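# Upright a tipped gift box and swing its lid open

## Task

A closed gift box is lying on one of its side faces on the table. Stand it up so it rests on its bottom, then open it so the lid is roughly upright or tilted back past upright. Concealed magnets keep the lid's flap closed, so some pull is needed to free it.

## Robot and tools

Robot: one arm, mounted on a tilted base at (0, 0, +0.133) m in the scene frame, carrying a five-finger right hand. Fixed around it: the table and a two-camera stand beside it. Cameras are cam_high (896x504), cam_low (896x504) and cam_wrist (672x504).

Frame: the scene frame's origin is on the table top straight under the base; +z is up, and +y is to the left when facing along +x. Poses, velocities and Hand target in results use this frame. Printed positions and orientations may be off by a few centimetres, more at long reach.

Hand point: a point fixed to the palm, 0.15 m out from the wrist face along the fingers and 0.05 m in front of the palm. Its +z runs along the straight fingers, +y points out of the palm, +x runs across the palm away from the thumb. Straight fingertips sit about 0.06 to 0.07 m past the point along +z and 0.06 m behind it along -y. A wrist bracket on the little-finger side juts out up to 0.10 m across the palm and can strike things. With fingers level, the wrist may hang below the point (up to 0.11 m palm down, 0.23 m palm up) and touch the table first.

A control row is 14 numbers, each in [-1, 1]: dx, dy, dz, rx, ry, rz, little, ring, middle, index, thumb_bend, thumb_turn, force_limit, speed. The first six are an offset, not an absolute pose: translation and a rotation vector along the scene axes, measured from the Hand target held when the action or move starts (turns pivot at that target's position). Scale: 1.0 = 0.6 m or 180 degrees. Every row in one action counts from that same start, and sending the same offset again moves further. Finger numbers are absolute targets: +1 open/straight, -1 closed/curled; thumb_turn +1 puts the thumb beside the palm, -1 opposite the fingers. force_limit maps -1..+1 linearly to about 0..10 N fingertip force (0..15 N for the two thumb motors). speed rises linearly from nearly zero at -1 to full at +0.48 and stays full above. For a soft grip close at speed -0.94 or below. To keep the hand unchanged, resend the last six motor numbers, force_limit and speed; at the start, read them from a first result, since a 0 is itself a command.

Tools:
- execute_actions(actions, cameras): actions is a list of actions; each action is up to 15 rows, one per 1/30 s step, with the last row held to fill 15 steps. An empty list returns the state plus camera images.
- move(target, speed, blend, stop_force, zero, blocking, cameras): drives the hand point in a straight line. target is one 14-number row or a list of up to 15 rows, all offsets from the same current Hand target. speed in m/s, 0.002 to 3.6 (default 0.25; turning up to twice that in rad/s), one value or one per target. blend in m rounds corners in a list; 0 stops at each. stop_force in N (3 to 120) ends the path once the wrist sensor feels that much push against the motion; don't use it when turning or when backing off a contact. zero (default true) re-zeros before the move. blocking=false returns after about 0.5 s while the move continues (not allowed with stop_force).
- wait(seconds 0 to 10), stop(), zero_wrist_force(), zoom_image(camera, region [x0, y0, x1, y1] pixels, at most 504 by 504), show_instructions() for the reference image, and finished_scene(scene) with the current scene number shown at the end of each result.

Results: end_effector_position (m), end_effector_quat_wxyz, velocities; Hand target (the last commanded pose after clipping; next offsets start here); Joint positions and torques; Wrist force/torque along the hand's own axes plus a peak line; hand_measured, hand_stopped_by (moving, target, force, stalled, fault) and hand_load_n (positive = finger pushed open), each in motor-number order. A move adds a "move:" line: done means at rest within 3 mm and 2 degrees; off_target, moving, held or fault otherwise, plus limits such as paced or held. Neither done nor off_target proves there was no contact. If the hand rests short of the target, send the missing distance as a fresh offset.

Motion notes: orientation commands are clipped to 32 degrees from the current one per step. Avoid paths close to the arm's base; go around it. The arm is stiff, so aiming even slightly past a firm surface can trigger a fault. A torque fault (wrist joints 25.4 N m, others 136 N m) or about 150 N net outside force freezes the arm for 10 s. Motors above 85 °C brake the arm for 30 to 60 s; avoid long stretched-out holds or pushing at unreachable poses.

Gripping: with the thumb turned opposite the fingers, the hand holds objects roughly 0.035 to 0.065 m thick, or handles down to 0.025 m. A finger stops on reaching its target or its force_limit and then locks; to squeeze more, raise force_limit and send a more-closed target. Losing a grip shows as hand_load_n falling near zero.

Avoid: dropping the box, releasing it while it moves, knocking it off the table or leaving it off the table, slamming into the table or the camera stand, and heavy pushes or twisting loads on fingers. The result must stay in place after the robot lets go.

Each tool is called after "Emit:" as a command line: name --argument value for each argument, lists and objects as JSON in quotes; but a table of rows of numbers goes row by row, as --pt "numbers of a row", without its own name.

Reference images:

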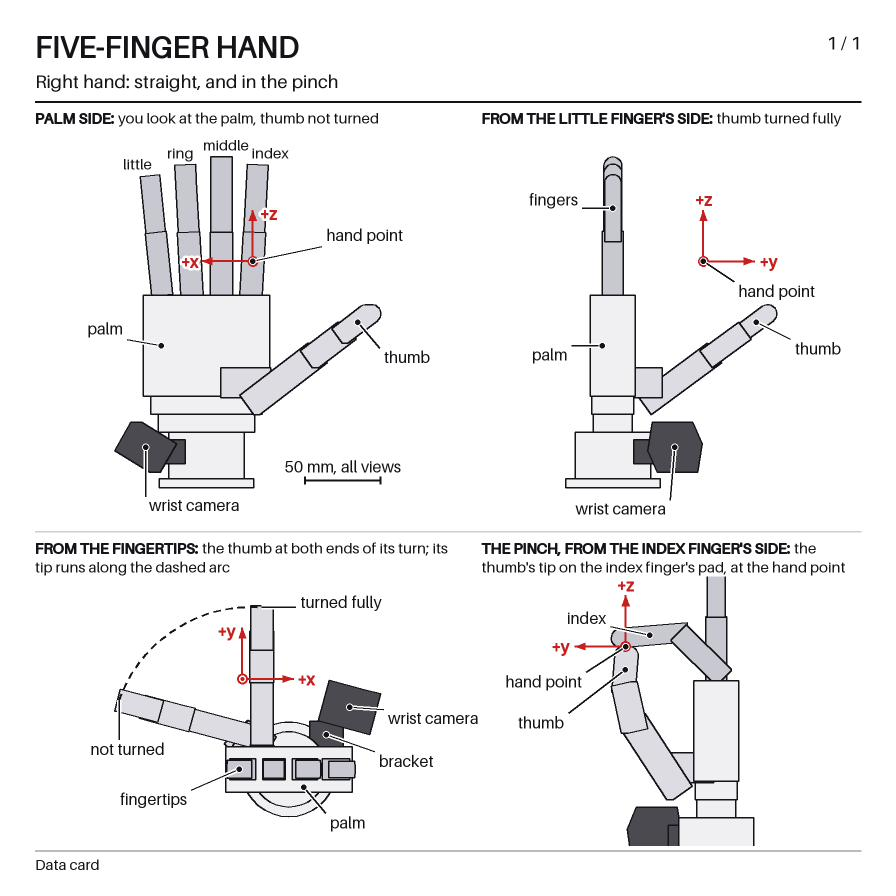

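## Session

Emit:
execute_actions --actions '[]'

Scene clock: 0.00 s.
end_effector_position=(+0.9266, -0.1984, +0.1921) hand_measured=(+1.000, +1.000, +1.000, +1.000, +1.000, +1.000) hand_load_n=(+0.0, +0.0, +0.0, +0.0, +0.0, +0.0) hand_stopped_by=(target, target, target, target, target, target) hand_force_limit=0.00 hand_speed=-0.80 end_effector_quat_wxyz=(+0.412, +0.189, +0.888, +0.074)
Joint positions: [-0.376 -0.686 0.738 0.382 1.869 -1.961]
Joint velocities: within noise
Joint torques (N m): no reading
Motor temperatures (°C): [35 42 34 45 40 47]
Wrist force (N): no reading
Wrist torque (N m): no reading
Wrist force, peak (N): no reading
Hand target: +0.9266, -0.1984, +0.1921; +0.412, +0.189, +0.888, +0.074

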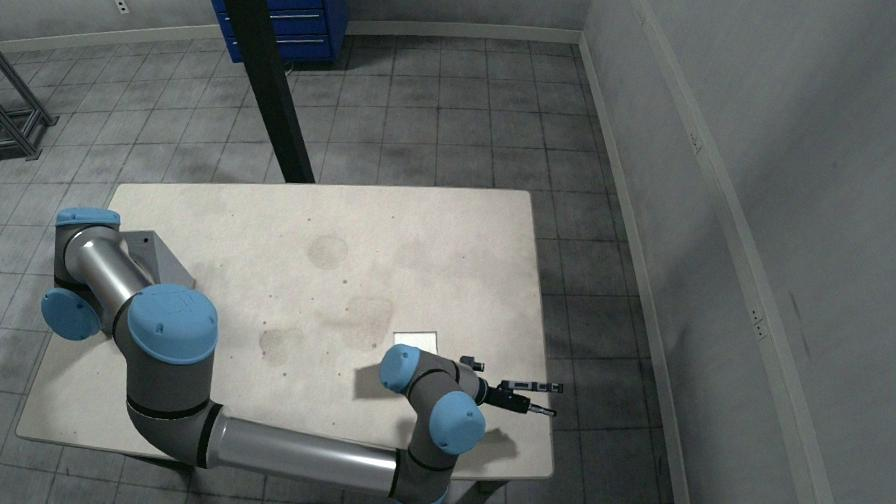

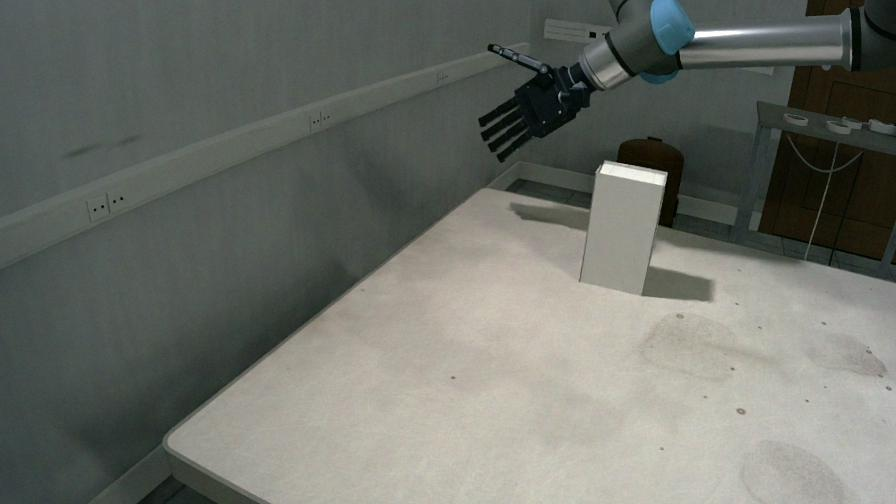

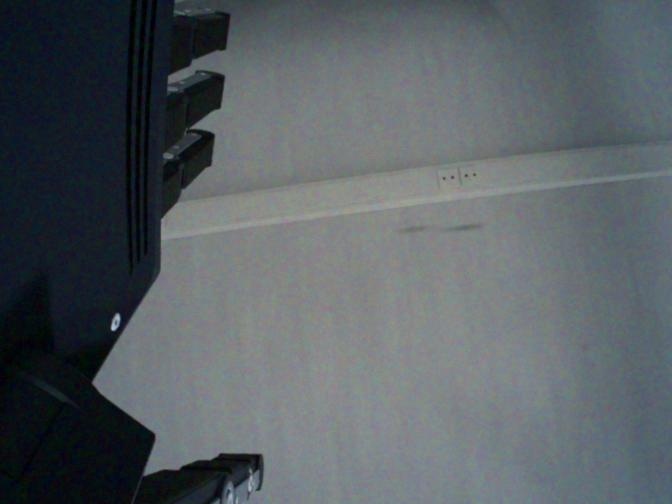

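Emit:
zoom_image --camera "cam_low" --region '[520, 120, 740, 320]'

Emit:
zoom_image --camera "cam_high" --region '[330, 280, 580, 480]'

Scaled by 2.291 from the camera's 896x504 image, which has a finer 1280x720 frame.

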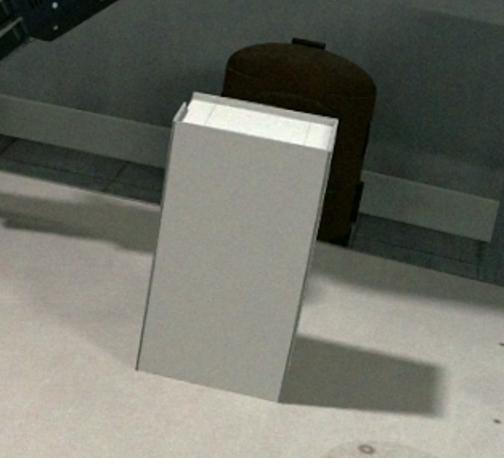

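Scaled by 2.016 from the camera's 896x504 image, which has a finer 1280x720 frame.

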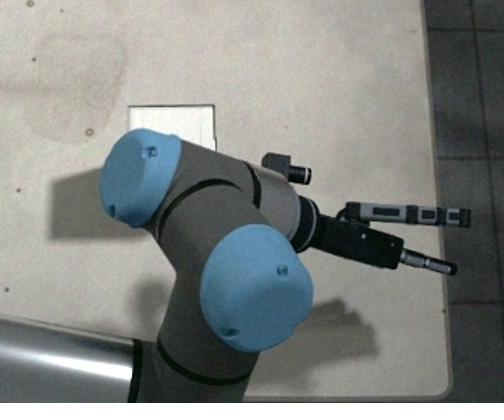

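Emit:
move --target '[-0.1, -0.25, 0.4, 0, 0, 0, 1, 1, 1, 1, 1, 1, 0, -0.8]' --speed 0.3 --cameras '["all"]'

Scene clock: 20.30 s.
end_effector_position=(+0.8656, -0.3479, +0.4316) hand_measured=(+1.000, +1.000, +1.000, +1.000, +1.000, +1.000) hand_load_n=(+0.0, +0.0, +0.0, +0.0, +0.0, +0.0) hand_stopped_by=(target, target, target, target, target, target) hand_force_limit=0.00 hand_speed=-0.80 end_effector_quat_wxyz=(+0.435, +0.197, +0.876, +0.068)
Joint positions: [-0.293 -0.689 0.035 1.044 1.933 -1.933]
Joint torques (N m): [34.26 -33.37 -18.8 2.54 0.45 -1.45]
Wrist force (N): [-0.2 -0.3 -0.1]
Wrist torque (N m): [-0.04 0.01 0.00]
Wrist force, peak (N): [-1.5 -0.8 -1.9]
Hand target: +0.8666, -0.3484, +0.4321; +0.412, +0.189, +0.888, +0.074
Off the commanded pose: 0.001 m, 3 deg.
elbow stopped short: the move would have taken joint 3 (elbow) straighter than the controller allows.
move: off_target

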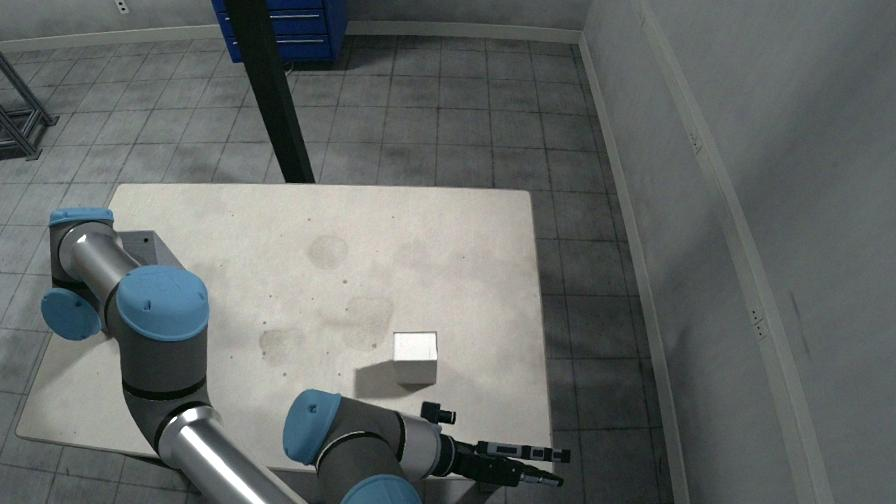

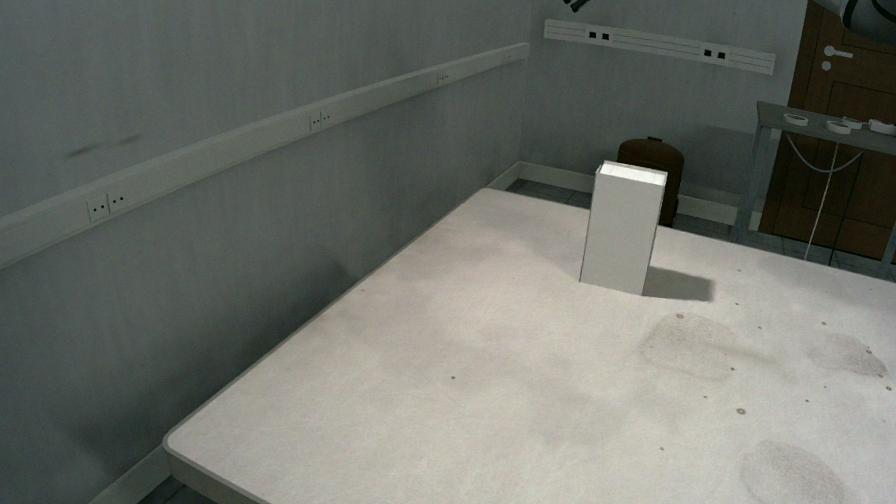

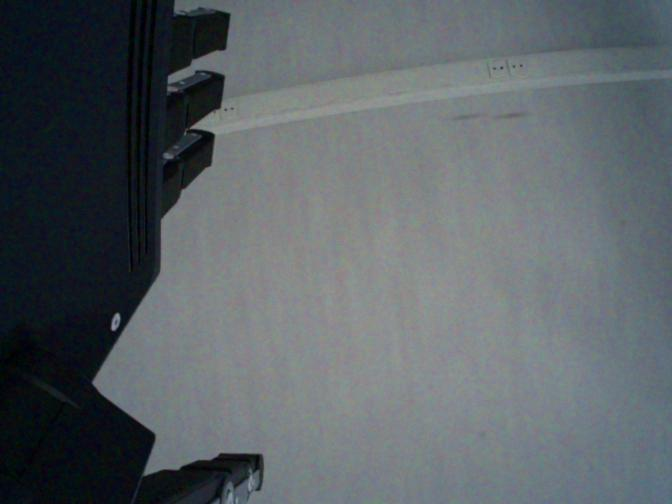

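Emit:
zoom_image --camera "cam_high" --region '[340, 310, 460, 400]'

Emit:
zoom_image --camera "cam_low" --region '[560, 140, 700, 310]'

Scaled by 4.200 from the camera's 896x504 image, which has a finer 1280x720 frame.

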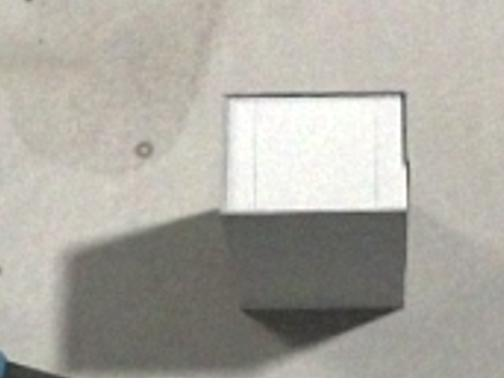

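Scaled by 2.965 from the camera's 896x504 image, which has a finer 1280x720 frame.

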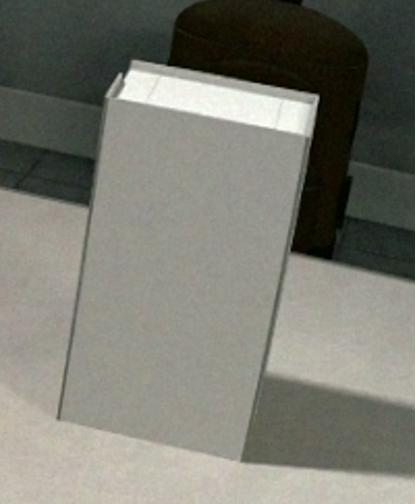

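Emit:
zoom_image --camera "cam_low" --region '[590, 155, 674, 197]'

Emit:
zoom_image --camera "cam_high" --region '[388, 328, 444, 364]'

Scaled by 6.000 from the camera's 896x504 image, which has a finer 1280x720 frame.

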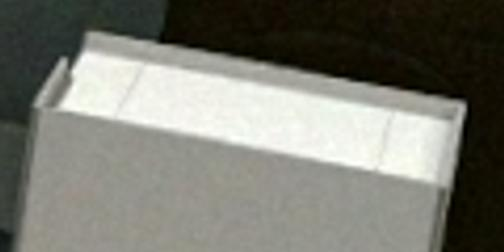

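Scaled by 9.000 from the camera's 896x504 image, which has a finer 1280x720 frame.

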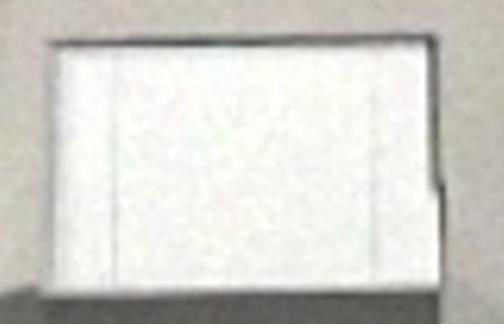

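Emit:
move --target '[-0.411, 0.414, 0.13, 0.369, 0.066, -0.794, 1, 1, 1, 1, 1, 1, 0, -0.8]' --speed 0.4 --cameras '["all"]'

Scene clock: 138.07 s.
end_effector_position=(+0.7398, -0.2212, +0.4723) hand_measured=(+1.000, +1.000, +1.000, +1.000, +1.000, +1.000) hand_load_n=(+0.0, +0.0, +0.0, +0.0, +0.0, +0.0) hand_stopped_by=(target, target, target, target, target, target) hand_force_limit=0.00 hand_speed=-0.80 end_effector_quat_wxyz=(+0.304, +0.772, +0.556, +0.059)
Joint positions: [0.145 -0.651 0.493 1.112 2.833 -0.051]
Joint torques (N m): [33.37 -37.93 -4.71 -1.53 -1.57 -1.19]
Wrist force (N): [0.2 -0.1 -0.4]
Wrist torque (N m): [-0.03 -0.02 -0.07]
Wrist force, peak (N): [5.8 -2.1 -3.8]
Hand target: +0.7398, -0.2211, +0.4722; +0.304, +0.772, +0.556, +0.059 (not the last commanded pose)
Off the commanded pose: 0.175 m, 79 deg.
move: held (a check stopped the path); limits=held
pose unreachable: on one or more control steps of this call, first in action 0 (counted from 0), an arm could not follow its commanded pose, so it was not sent that pose on those steps. It may still have moved: this result reports where it is.
cause: moving toward the commanded pose would bring two parts of the arm too close to each other (joints 4 (wrist 1) to 6 (wrist 3) lie between them).

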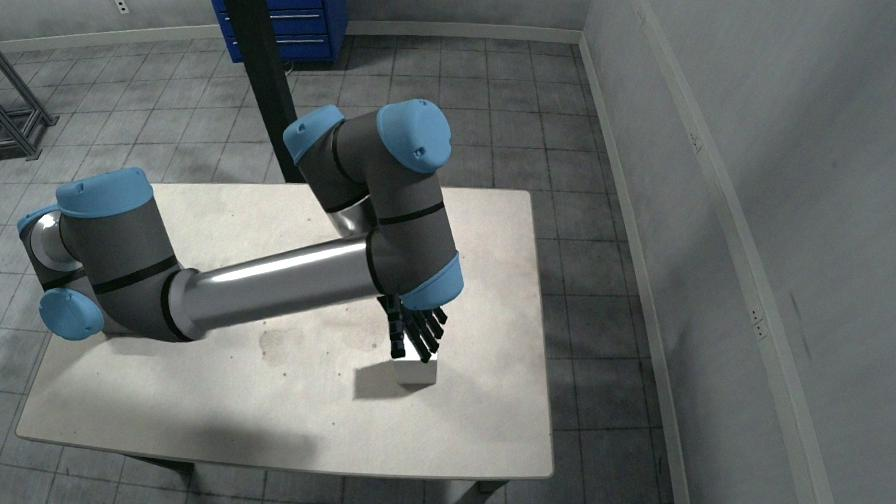

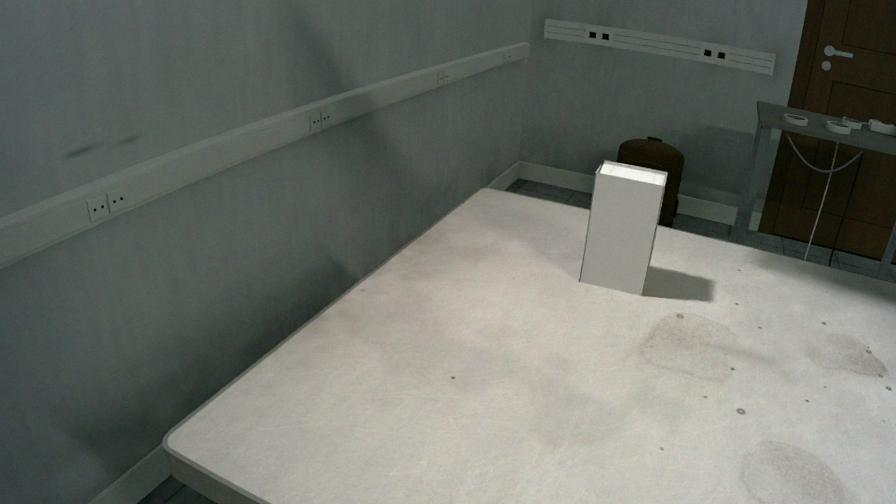

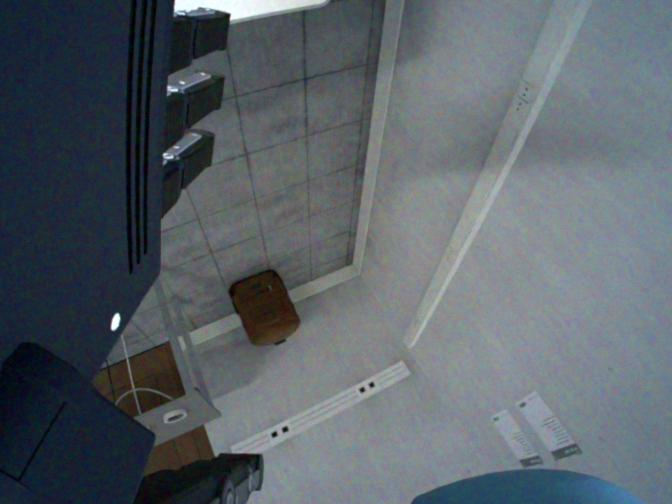

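Emit:
zoom_image --camera "cam_high" --region '[350, 270, 490, 390]'

Scaled by 3.600 from the camera's 896x504 image, which has a finer 1280x720 frame.

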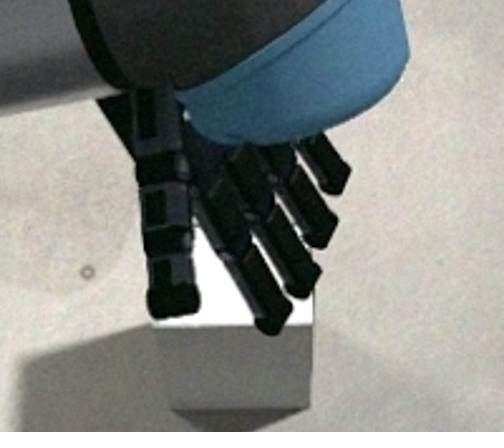

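Emit:
move --target '[-0.316, 0.118, -0.287, 0.451, -0.374, -0.132, 1, 1, 1, 1, 1, -1, 0, 0]' --speed 0.4 --cameras '["all"]'

Scene clock: 320.70 s.
end_effector_position=(+0.5502, -0.1503, +0.2999) hand_measured=(+1.000, +1.000, +1.000, +1.000, +1.000, -1.000) hand_load_n=(+0.0, +0.0, +0.0, +0.0, +0.0, +0.0) hand_stopped_by=(target, target, target, target, target, target) hand_force_limit=0.00 hand_speed=0.00 end_effector_quat_wxyz=(+0.000, +0.707, +0.000, +0.707)
Joint positions: [-0.322 -1.593 2.372 -0.815 1.389 0.763]
Joint torques (N m): [13.82 -17.43 -0.13 -2.51 -2.75 1.1]
Wrist force (N): [1.5 -0.1 -0.6]
Wrist torque (N m): [0.05 -0.02 0.00]
Wrist force, peak (N): [1.3 -0.7 -0.8]
Hand target: +0.5502, -0.1503, +0.3000; +0.000, +0.707, +0.000, +0.707
Off the commanded pose: 0.000 m, 0 deg.
move: done

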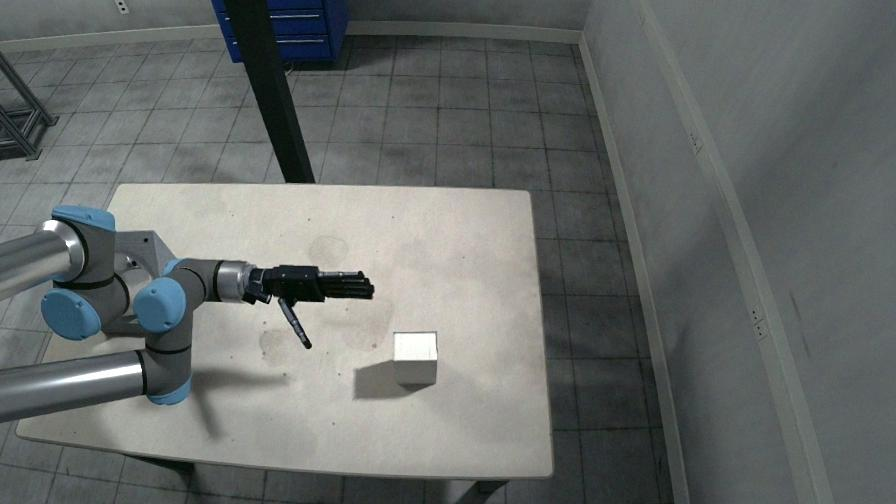

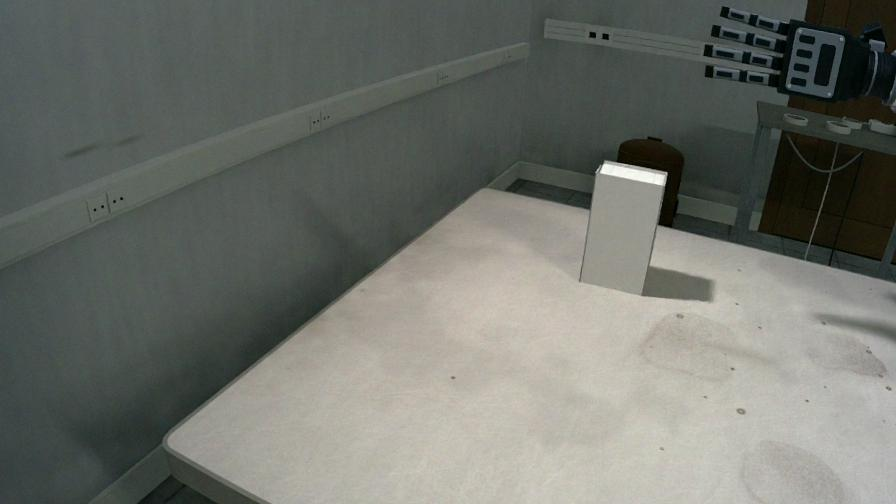

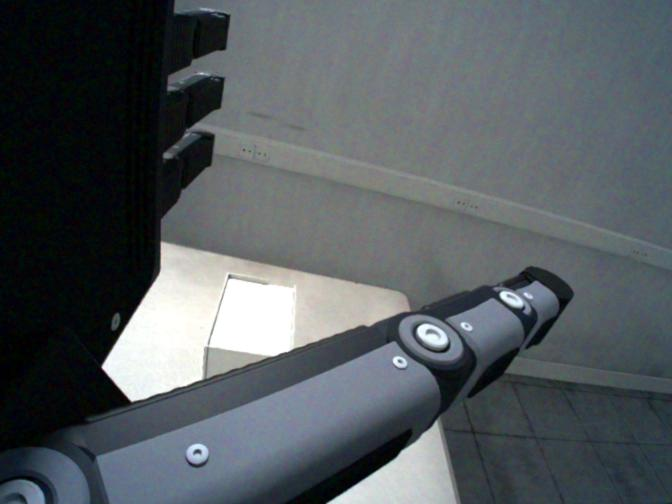

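Emit:
zoom_image --camera "cam_wrist" --region '[160, 240, 340, 400]'

Scaled by 2.800 from the camera's 672x504 image, which has a finer 960x720 frame.

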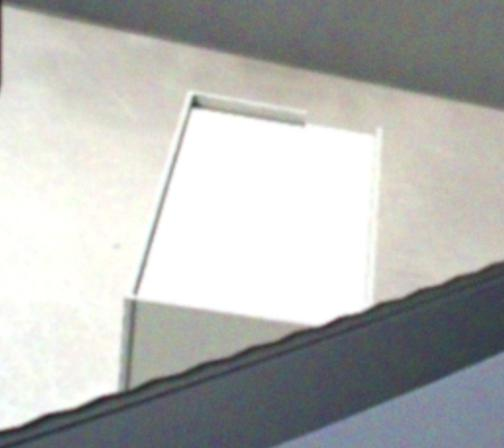

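Emit:
move --pt "0 -0.011 -0.358 0 0 0 1 1 1 1 1 -1 0 0" --pt "0.183 -0.011 -0.358 0 0 0 1 1 1 1 1 -1 0 0" --speed '[0.3, 0.12]' --blend '[0.02, 0]' --cameras '["all"]'

Scene clock: 344.67 s.
end_effector_position=(+0.6599, -0.1568, +0.0852) hand_measured=(+1.000, +1.000, +1.000, +1.000, +1.000, -1.000) hand_load_n=(+0.0, +0.0, +0.0, +0.0, +0.0, +0.0) hand_stopped_by=(target, target, target, target, target, target) hand_force_limit=0.00 hand_speed=0.00 end_effector_quat_wxyz=(+0.000, +0.707, +0.000, +0.707)
Joint positions: [-0.659 -1.028 2.152 -1.164 1.052 0.777]
Joint torques (N m): [26.99 -36.55 -3.24 -2.09 -2.43 -0.47]
Wrist force (N): [0.9 -0.5 -0.5]
Wrist torque (N m): [0.00 0.06 -0.07]
Wrist force, peak (N): [3.3 -0.2 -0.2]
Hand target: +0.6600, -0.1569, +0.0852; +0.000, +0.707, +0.000, +0.707
Off the commanded pose: 0.000 m, 0 deg.
move: done

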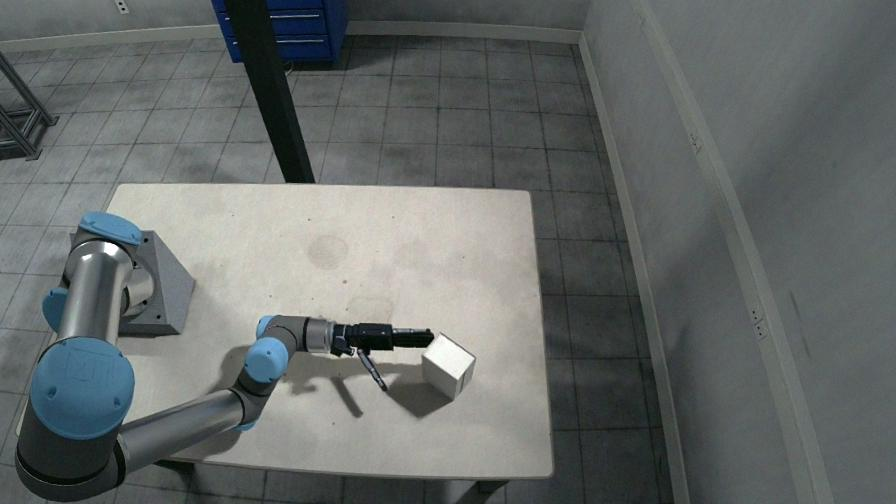

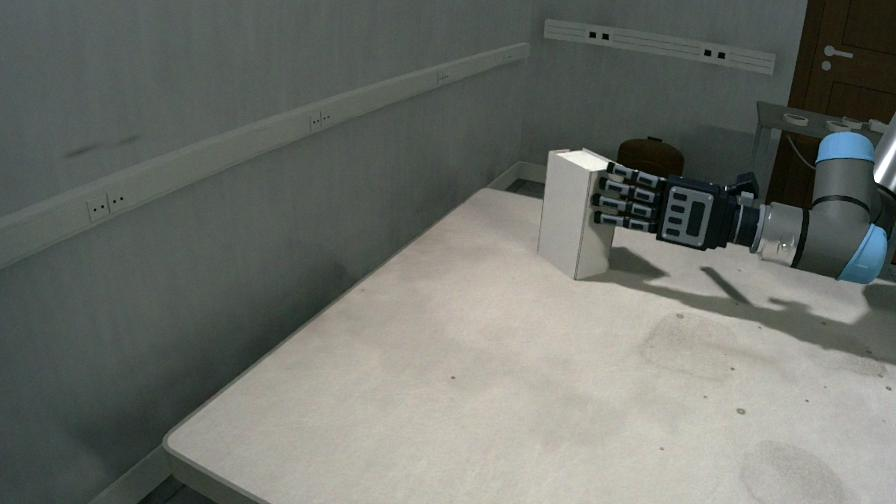

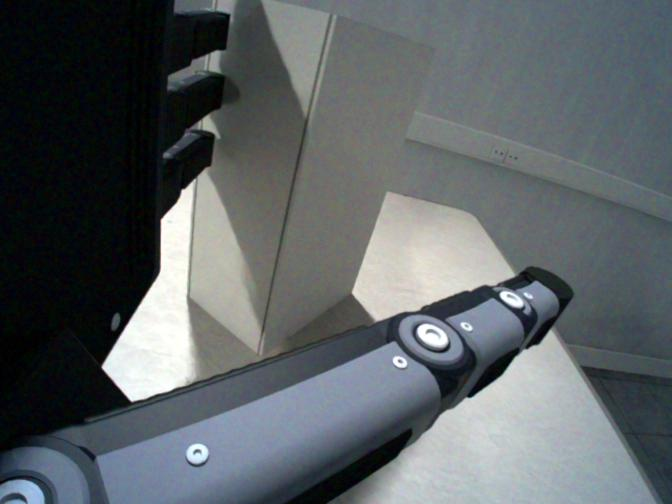

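Emit:
zoom_image --camera "cam_high" --region '[370, 310, 500, 420]'

Emit:
zoom_image --camera "cam_wrist" --region '[150, 0, 500, 360]'

Scaled by 3.877 from the camera's 896x504 image, which has a finer 1280x720 frame.

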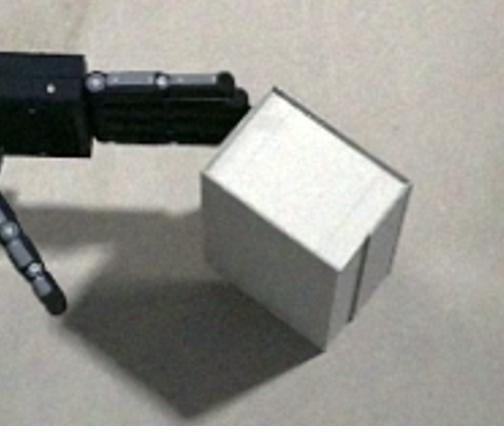

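Scaled by 1.400 from the camera's 672x504 image, which has a finer 960x720 frame.

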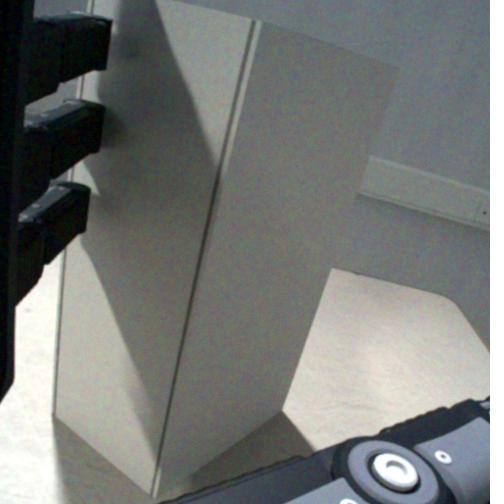

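Emit:
move --pt "-0.1 0.05 0 0 0 0 1 1 1 1 1 -1 0 0" --pt "-0.038 0.127 0 0 0 -0.2 1 1 1 1 1 -1 0 0" --speed '[0.2, 0.25]' --blend '[0.01, 0]' --cameras '["all"]'

Scene clock: 399.67 s.
end_effector_position=(+0.6372, -0.0807, +0.0852) hand_measured=(+1.000, +1.000, +1.000, +1.000, +1.000, -1.000) hand_load_n=(+0.0, +0.0, +0.0, +0.0, +0.0, +0.0) hand_stopped_by=(target, target, target, target, target, target) hand_force_limit=0.00 hand_speed=0.00 end_effector_quat_wxyz=(+0.218, +0.672, -0.218, +0.673)
Joint positions: [-0.283 -0.585 2.01 -1.92 1.86 0.726]
Joint torques (N m): [37.17 -27.07 -3.64 -0.51 0.09 0.71]
Wrist force (N): [1.2 -1.1 -0.7]
Wrist torque (N m): [-0.10 0.03 -0.16]
Wrist force, peak (N): [1.0 -0.5 -2.5]
Hand target: +0.6372, -0.0807, +0.0852; +0.219, +0.672, -0.218, +0.673
Off the commanded pose: 0.000 m, 0 deg.
move: done

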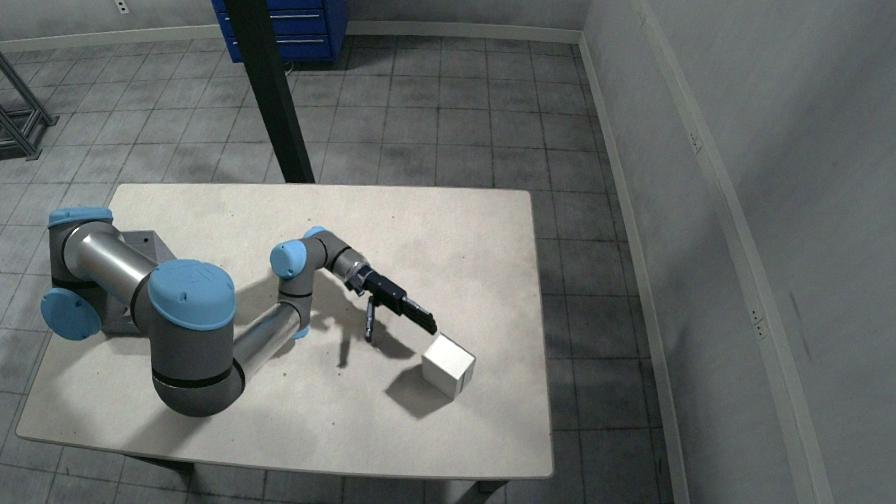

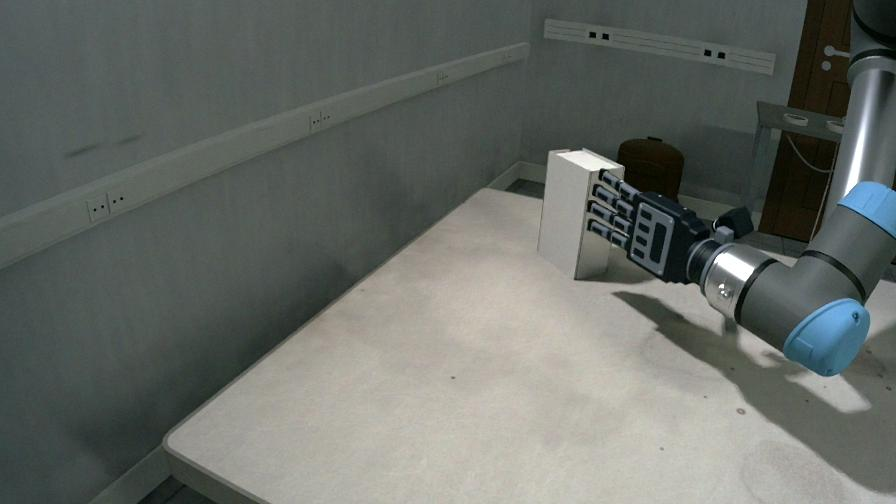

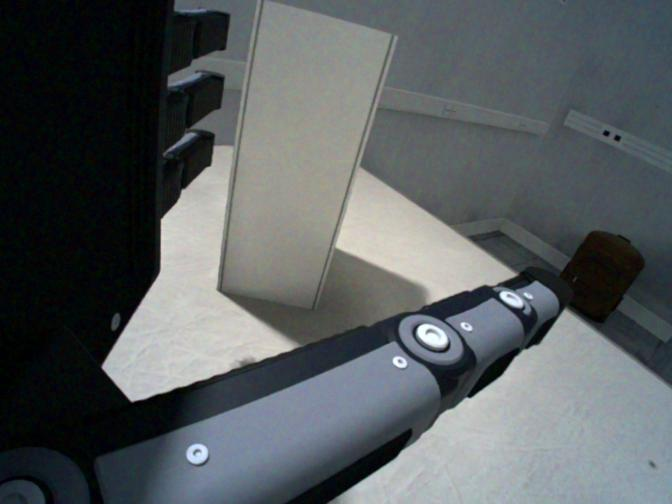

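Emit:
move --pt "0.0132 0.0182 0 0 0 0 1 1 1 1 1 -1 0 0" --pt "0.155 -0.0847 0 0 0 0 1 1 1 1 1 -1 0 0" --speed '[0.05, 0.06]' --stop_force 4 --cameras '["all"]'

Scene clock: 416.63 s.
end_effector_position=(+0.7302, -0.1316, +0.0852) hand_measured=(+1.000, +1.000, +1.000, +1.000, +1.000, -1.000) hand_load_n=(+0.0, +0.0, +0.0, +0.0, +0.0, +0.0) hand_stopped_by=(target, target, target, target, target, target) hand_force_limit=0.00 hand_speed=0.00 end_effector_quat_wxyz=(+0.219, +0.672, -0.218, +0.673)
Joint positions: [-0.322 -0.619 1.779 -1.65 1.826 0.745]
Joint torques (N m): [45.5 -25.26 1.71 -3.68 0.2 -0.83]
Wrist force (N): [1.3 -0.4 -0.5]
Wrist torque (N m): [0.00 0.00 -0.13]
Wrist force, peak (N): [1.4 -1.3 -0.6]
Hand target: +0.7302, -0.1316, +0.0852; +0.219, +0.672, -0.218, +0.673
Off the commanded pose: 0.000 m, 0 deg.
move: done

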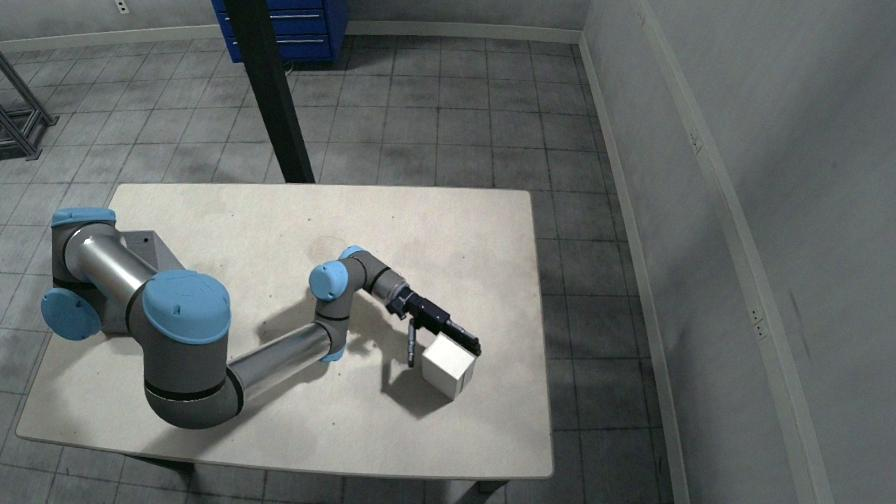

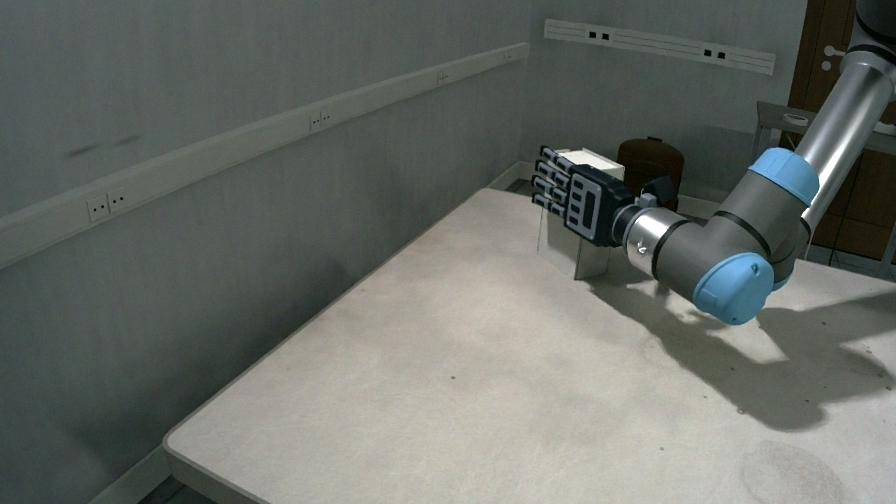

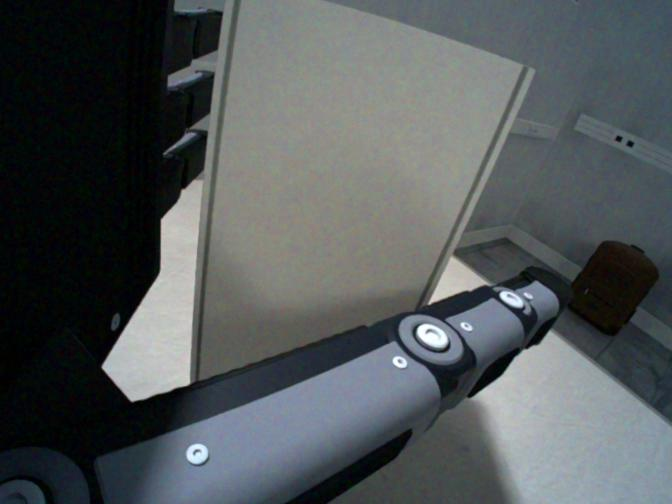

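Emit:
zoom_image --camera "cam_high" --region '[370, 270, 510, 410]'

Scaled by 3.600 from the camera's 896x504 image, which has a finer 1280x720 frame.

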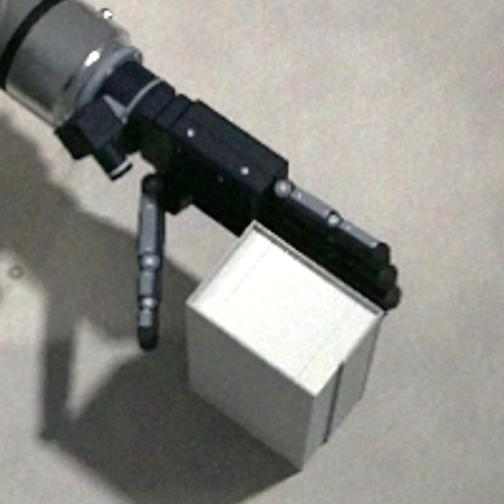

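Emit:
move --target '[-0.0115, -0.0018, 0, 0, 0, 0, 1, 1, 1, 1, 1, -1, 0, 0]' --speed 0.05

Emit:
move --target '[0, 0, 0, 0, 0, 0, 1, 1, 1, 1, -0.2, -1, -0.4, -0.85]' --speed 0.05 --cameras '["all"]'

Scene clock: 484.33 s.
end_effector_position=(+0.7232, -0.1327, +0.0852) hand_measured=(+1.000, +1.000, +1.000, +1.000, +1.000, -1.000) hand_load_n=(+0.0, +0.0, +0.0, +0.0, +0.0, +0.0) hand_stopped_by=(target, target, target, target, target, target) hand_force_limit=0.00 hand_speed=0.00 end_effector_quat_wxyz=(+0.219, +0.672, -0.218, +0.673)
Joint positions: [-0.326 -0.627 1.802 -1.664 1.823 0.747]
Joint torques (N m): [35.91 -31.35 -8.91 -1.07 -2.55 1.29]
Wrist force (N): [1.2 -0.4 -0.4]
Wrist torque (N m): [-0.01 0.00 -0.13]
Wrist force, peak (N): [1.7 -0.8 -0.4]
Hand target: +0.7233, -0.1326, +0.0852; +0.219, +0.672, -0.218, +0.673
Off the commanded pose: 0.000 m, 0 deg.
move: done

Scene clock: 487.77 s.
end_effector_position=(+0.7233, -0.1326, +0.0852) hand_measured=(+1.000, +1.000, +1.000, +1.000, +0.322, -1.000) hand_load_n=(+0.0, +0.0, +0.0, +0.0, +4.0, +0.5) hand_stopped_by=(target, target, target, target, force, target) hand_force_limit=-0.40 hand_speed=-0.85 end_effector_quat_wxyz=(+0.219, +0.672, -0.218, +0.673)
Joint positions: [-0.326 -0.627 1.801 -1.664 1.823 0.747]
Joint torques (N m): [45.22 -25.95 -7.88 0.92 0.12 -0.55]
Wrist force (N): [1.3 -0.3 -0.7]
Wrist torque (N m): [0.00 0.00 -0.13]
Wrist force, peak (N): [1.8 -0.2 -0.6]
Hand target: +0.7233, -0.1326, +0.0852; +0.219, +0.672, -0.218, +0.673
Off the commanded pose: 0.000 m, 0 deg.
move: done

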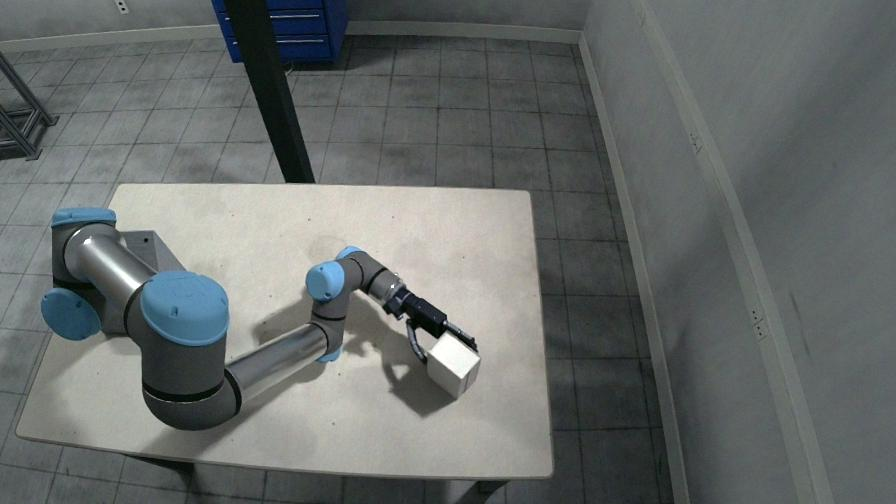

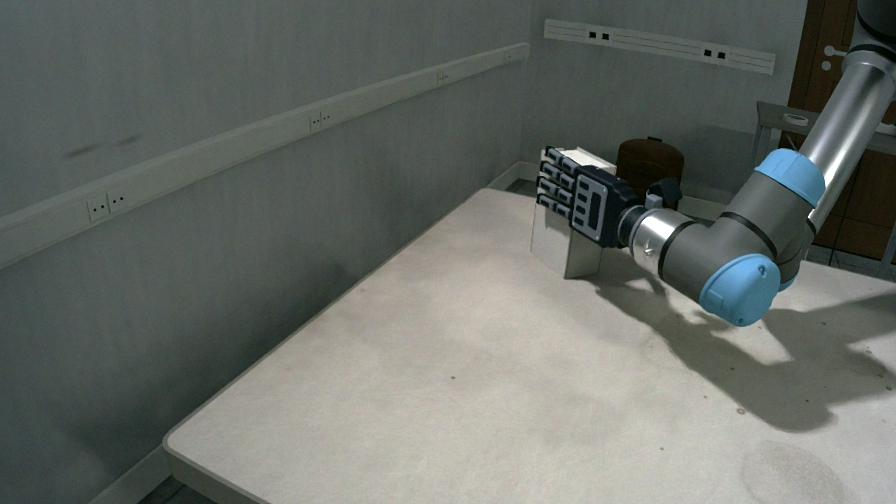

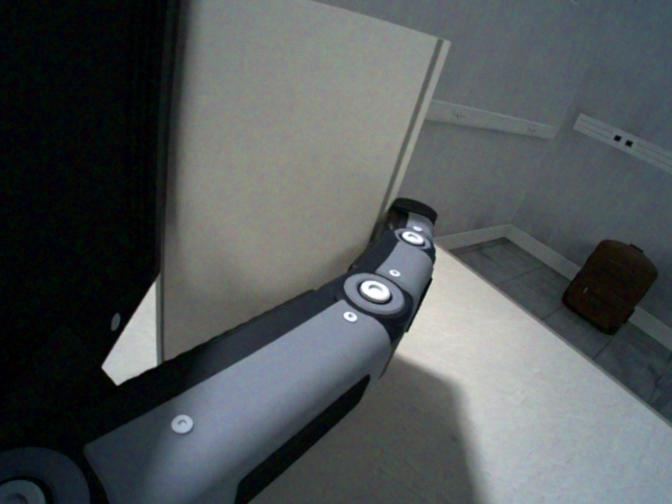

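Emit:
zoom_image --camera "cam_high" --region '[380, 280, 500, 410]'

Emit:
zoom_image --camera "cam_wrist" --region '[150, 0, 500, 380]'

Scaled by 3.877 from the camera's 896x504 image, which has a finer 1280x720 frame.

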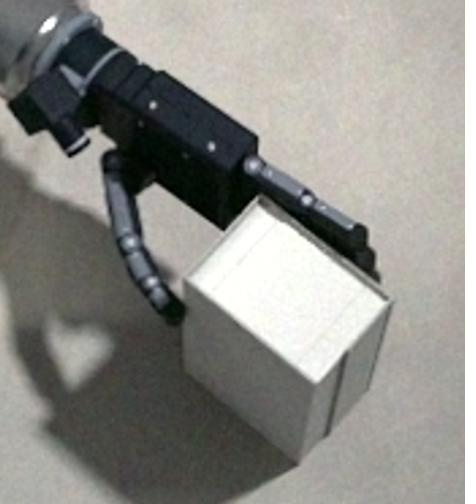

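Scaled by 1.326 from the camera's 672x504 image, which has a finer 960x720 frame.

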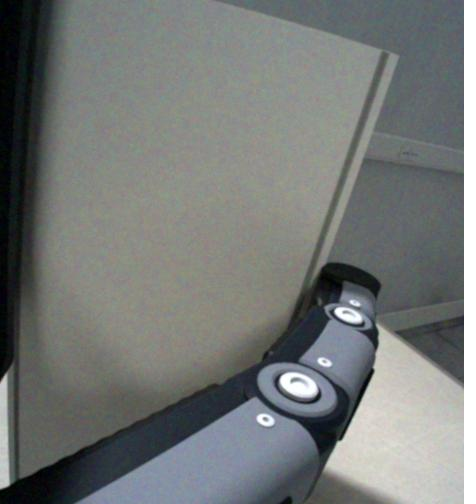

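Emit:
move --target '[0, 0, 0, 0, 0, 0, 1, 1, 1, 1, -0.4, -1, 0.05, -0.85]' --speed 0.05

Emit:
move --target '[-0.054, 0.0392, 0, 0, 0, 0, 1, 1, 1, 1, -0.4, -1, 0.05, -0.85]' --speed 0.06 --cameras '["all"]'

Scene clock: 636.70 s.
end_effector_position=(+0.7233, -0.1326, +0.0852) hand_measured=(+1.000, +1.000, +1.000, +1.000, +0.308, -1.000) hand_load_n=(+0.0, +0.0, +0.0, +0.0, +9.0, +0.5) hand_stopped_by=(target, target, target, target, force, target) hand_force_limit=0.05 hand_speed=-0.85 end_effector_quat_wxyz=(+0.219, +0.672, -0.218, +0.673)
Joint positions: [-0.326 -0.627 1.801 -1.664 1.823 0.747]
Joint torques (N m): [45.38 -25.02 -7.16 0.83 0.09 -0.45]
Wrist force (N): [1.4 -0.3 -0.6]
Wrist torque (N m): [-0.01 0.00 -0.14]
Wrist force, peak (N): [1.9 -0.4 -0.6]
Hand target: +0.7233, -0.1326, +0.0852; +0.219, +0.672, -0.218, +0.673
Off the commanded pose: 0.000 m, 0 deg.
move: done

Scene clock: 637.70 s.
end_effector_position=(+0.6909, -0.1090, +0.0852) hand_measured=(+1.000, +1.000, +1.000, +1.000, +0.308, -1.000) hand_load_n=(+0.0, +0.0, -0.5, +0.0, +8.5, +0.5) hand_stopped_by=(target, target, target, target, force, target) hand_force_limit=0.05 hand_speed=-0.85 end_effector_quat_wxyz=(+0.219, +0.672, -0.218, +0.673)
Joint positions: [-0.306 -0.611 1.882 -1.763 1.84 0.737]
Joint torques (N m): [28.84 -40.95 -8.63 1.16 -3.23 0.47]
Wrist force (N): [2.1 -0.7 -0.9]
Wrist torque (N m): [-0.04 0.02 -0.06]
Wrist force, peak (N): [2.3 -0.6 0.5]
Hand target: +0.6909, -0.1091, +0.0852; +0.219, +0.672, -0.218, +0.673
Off the commanded pose: 0.000 m, 0 deg.
move: done

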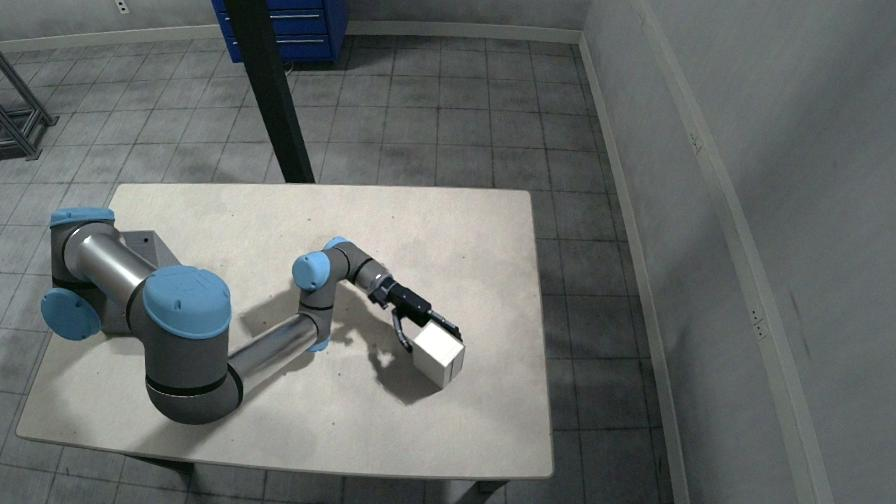

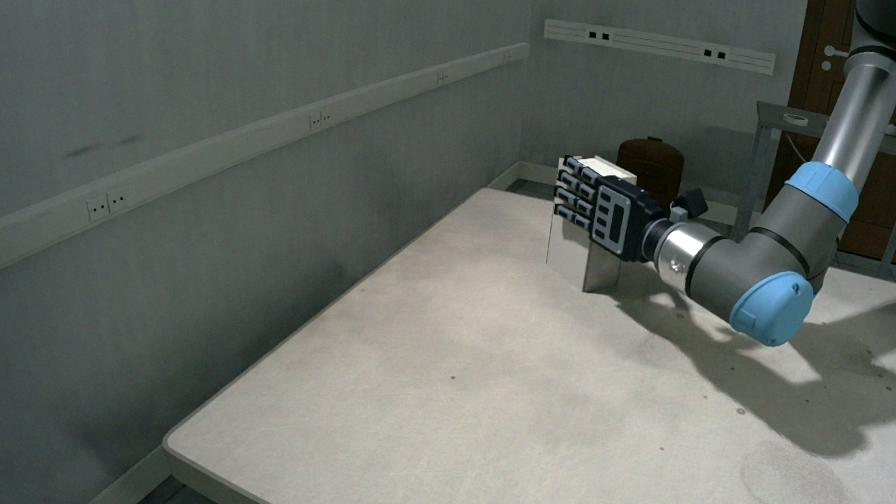

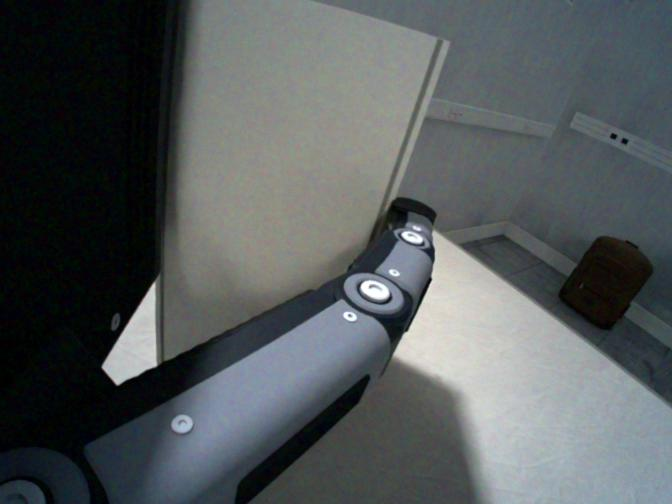

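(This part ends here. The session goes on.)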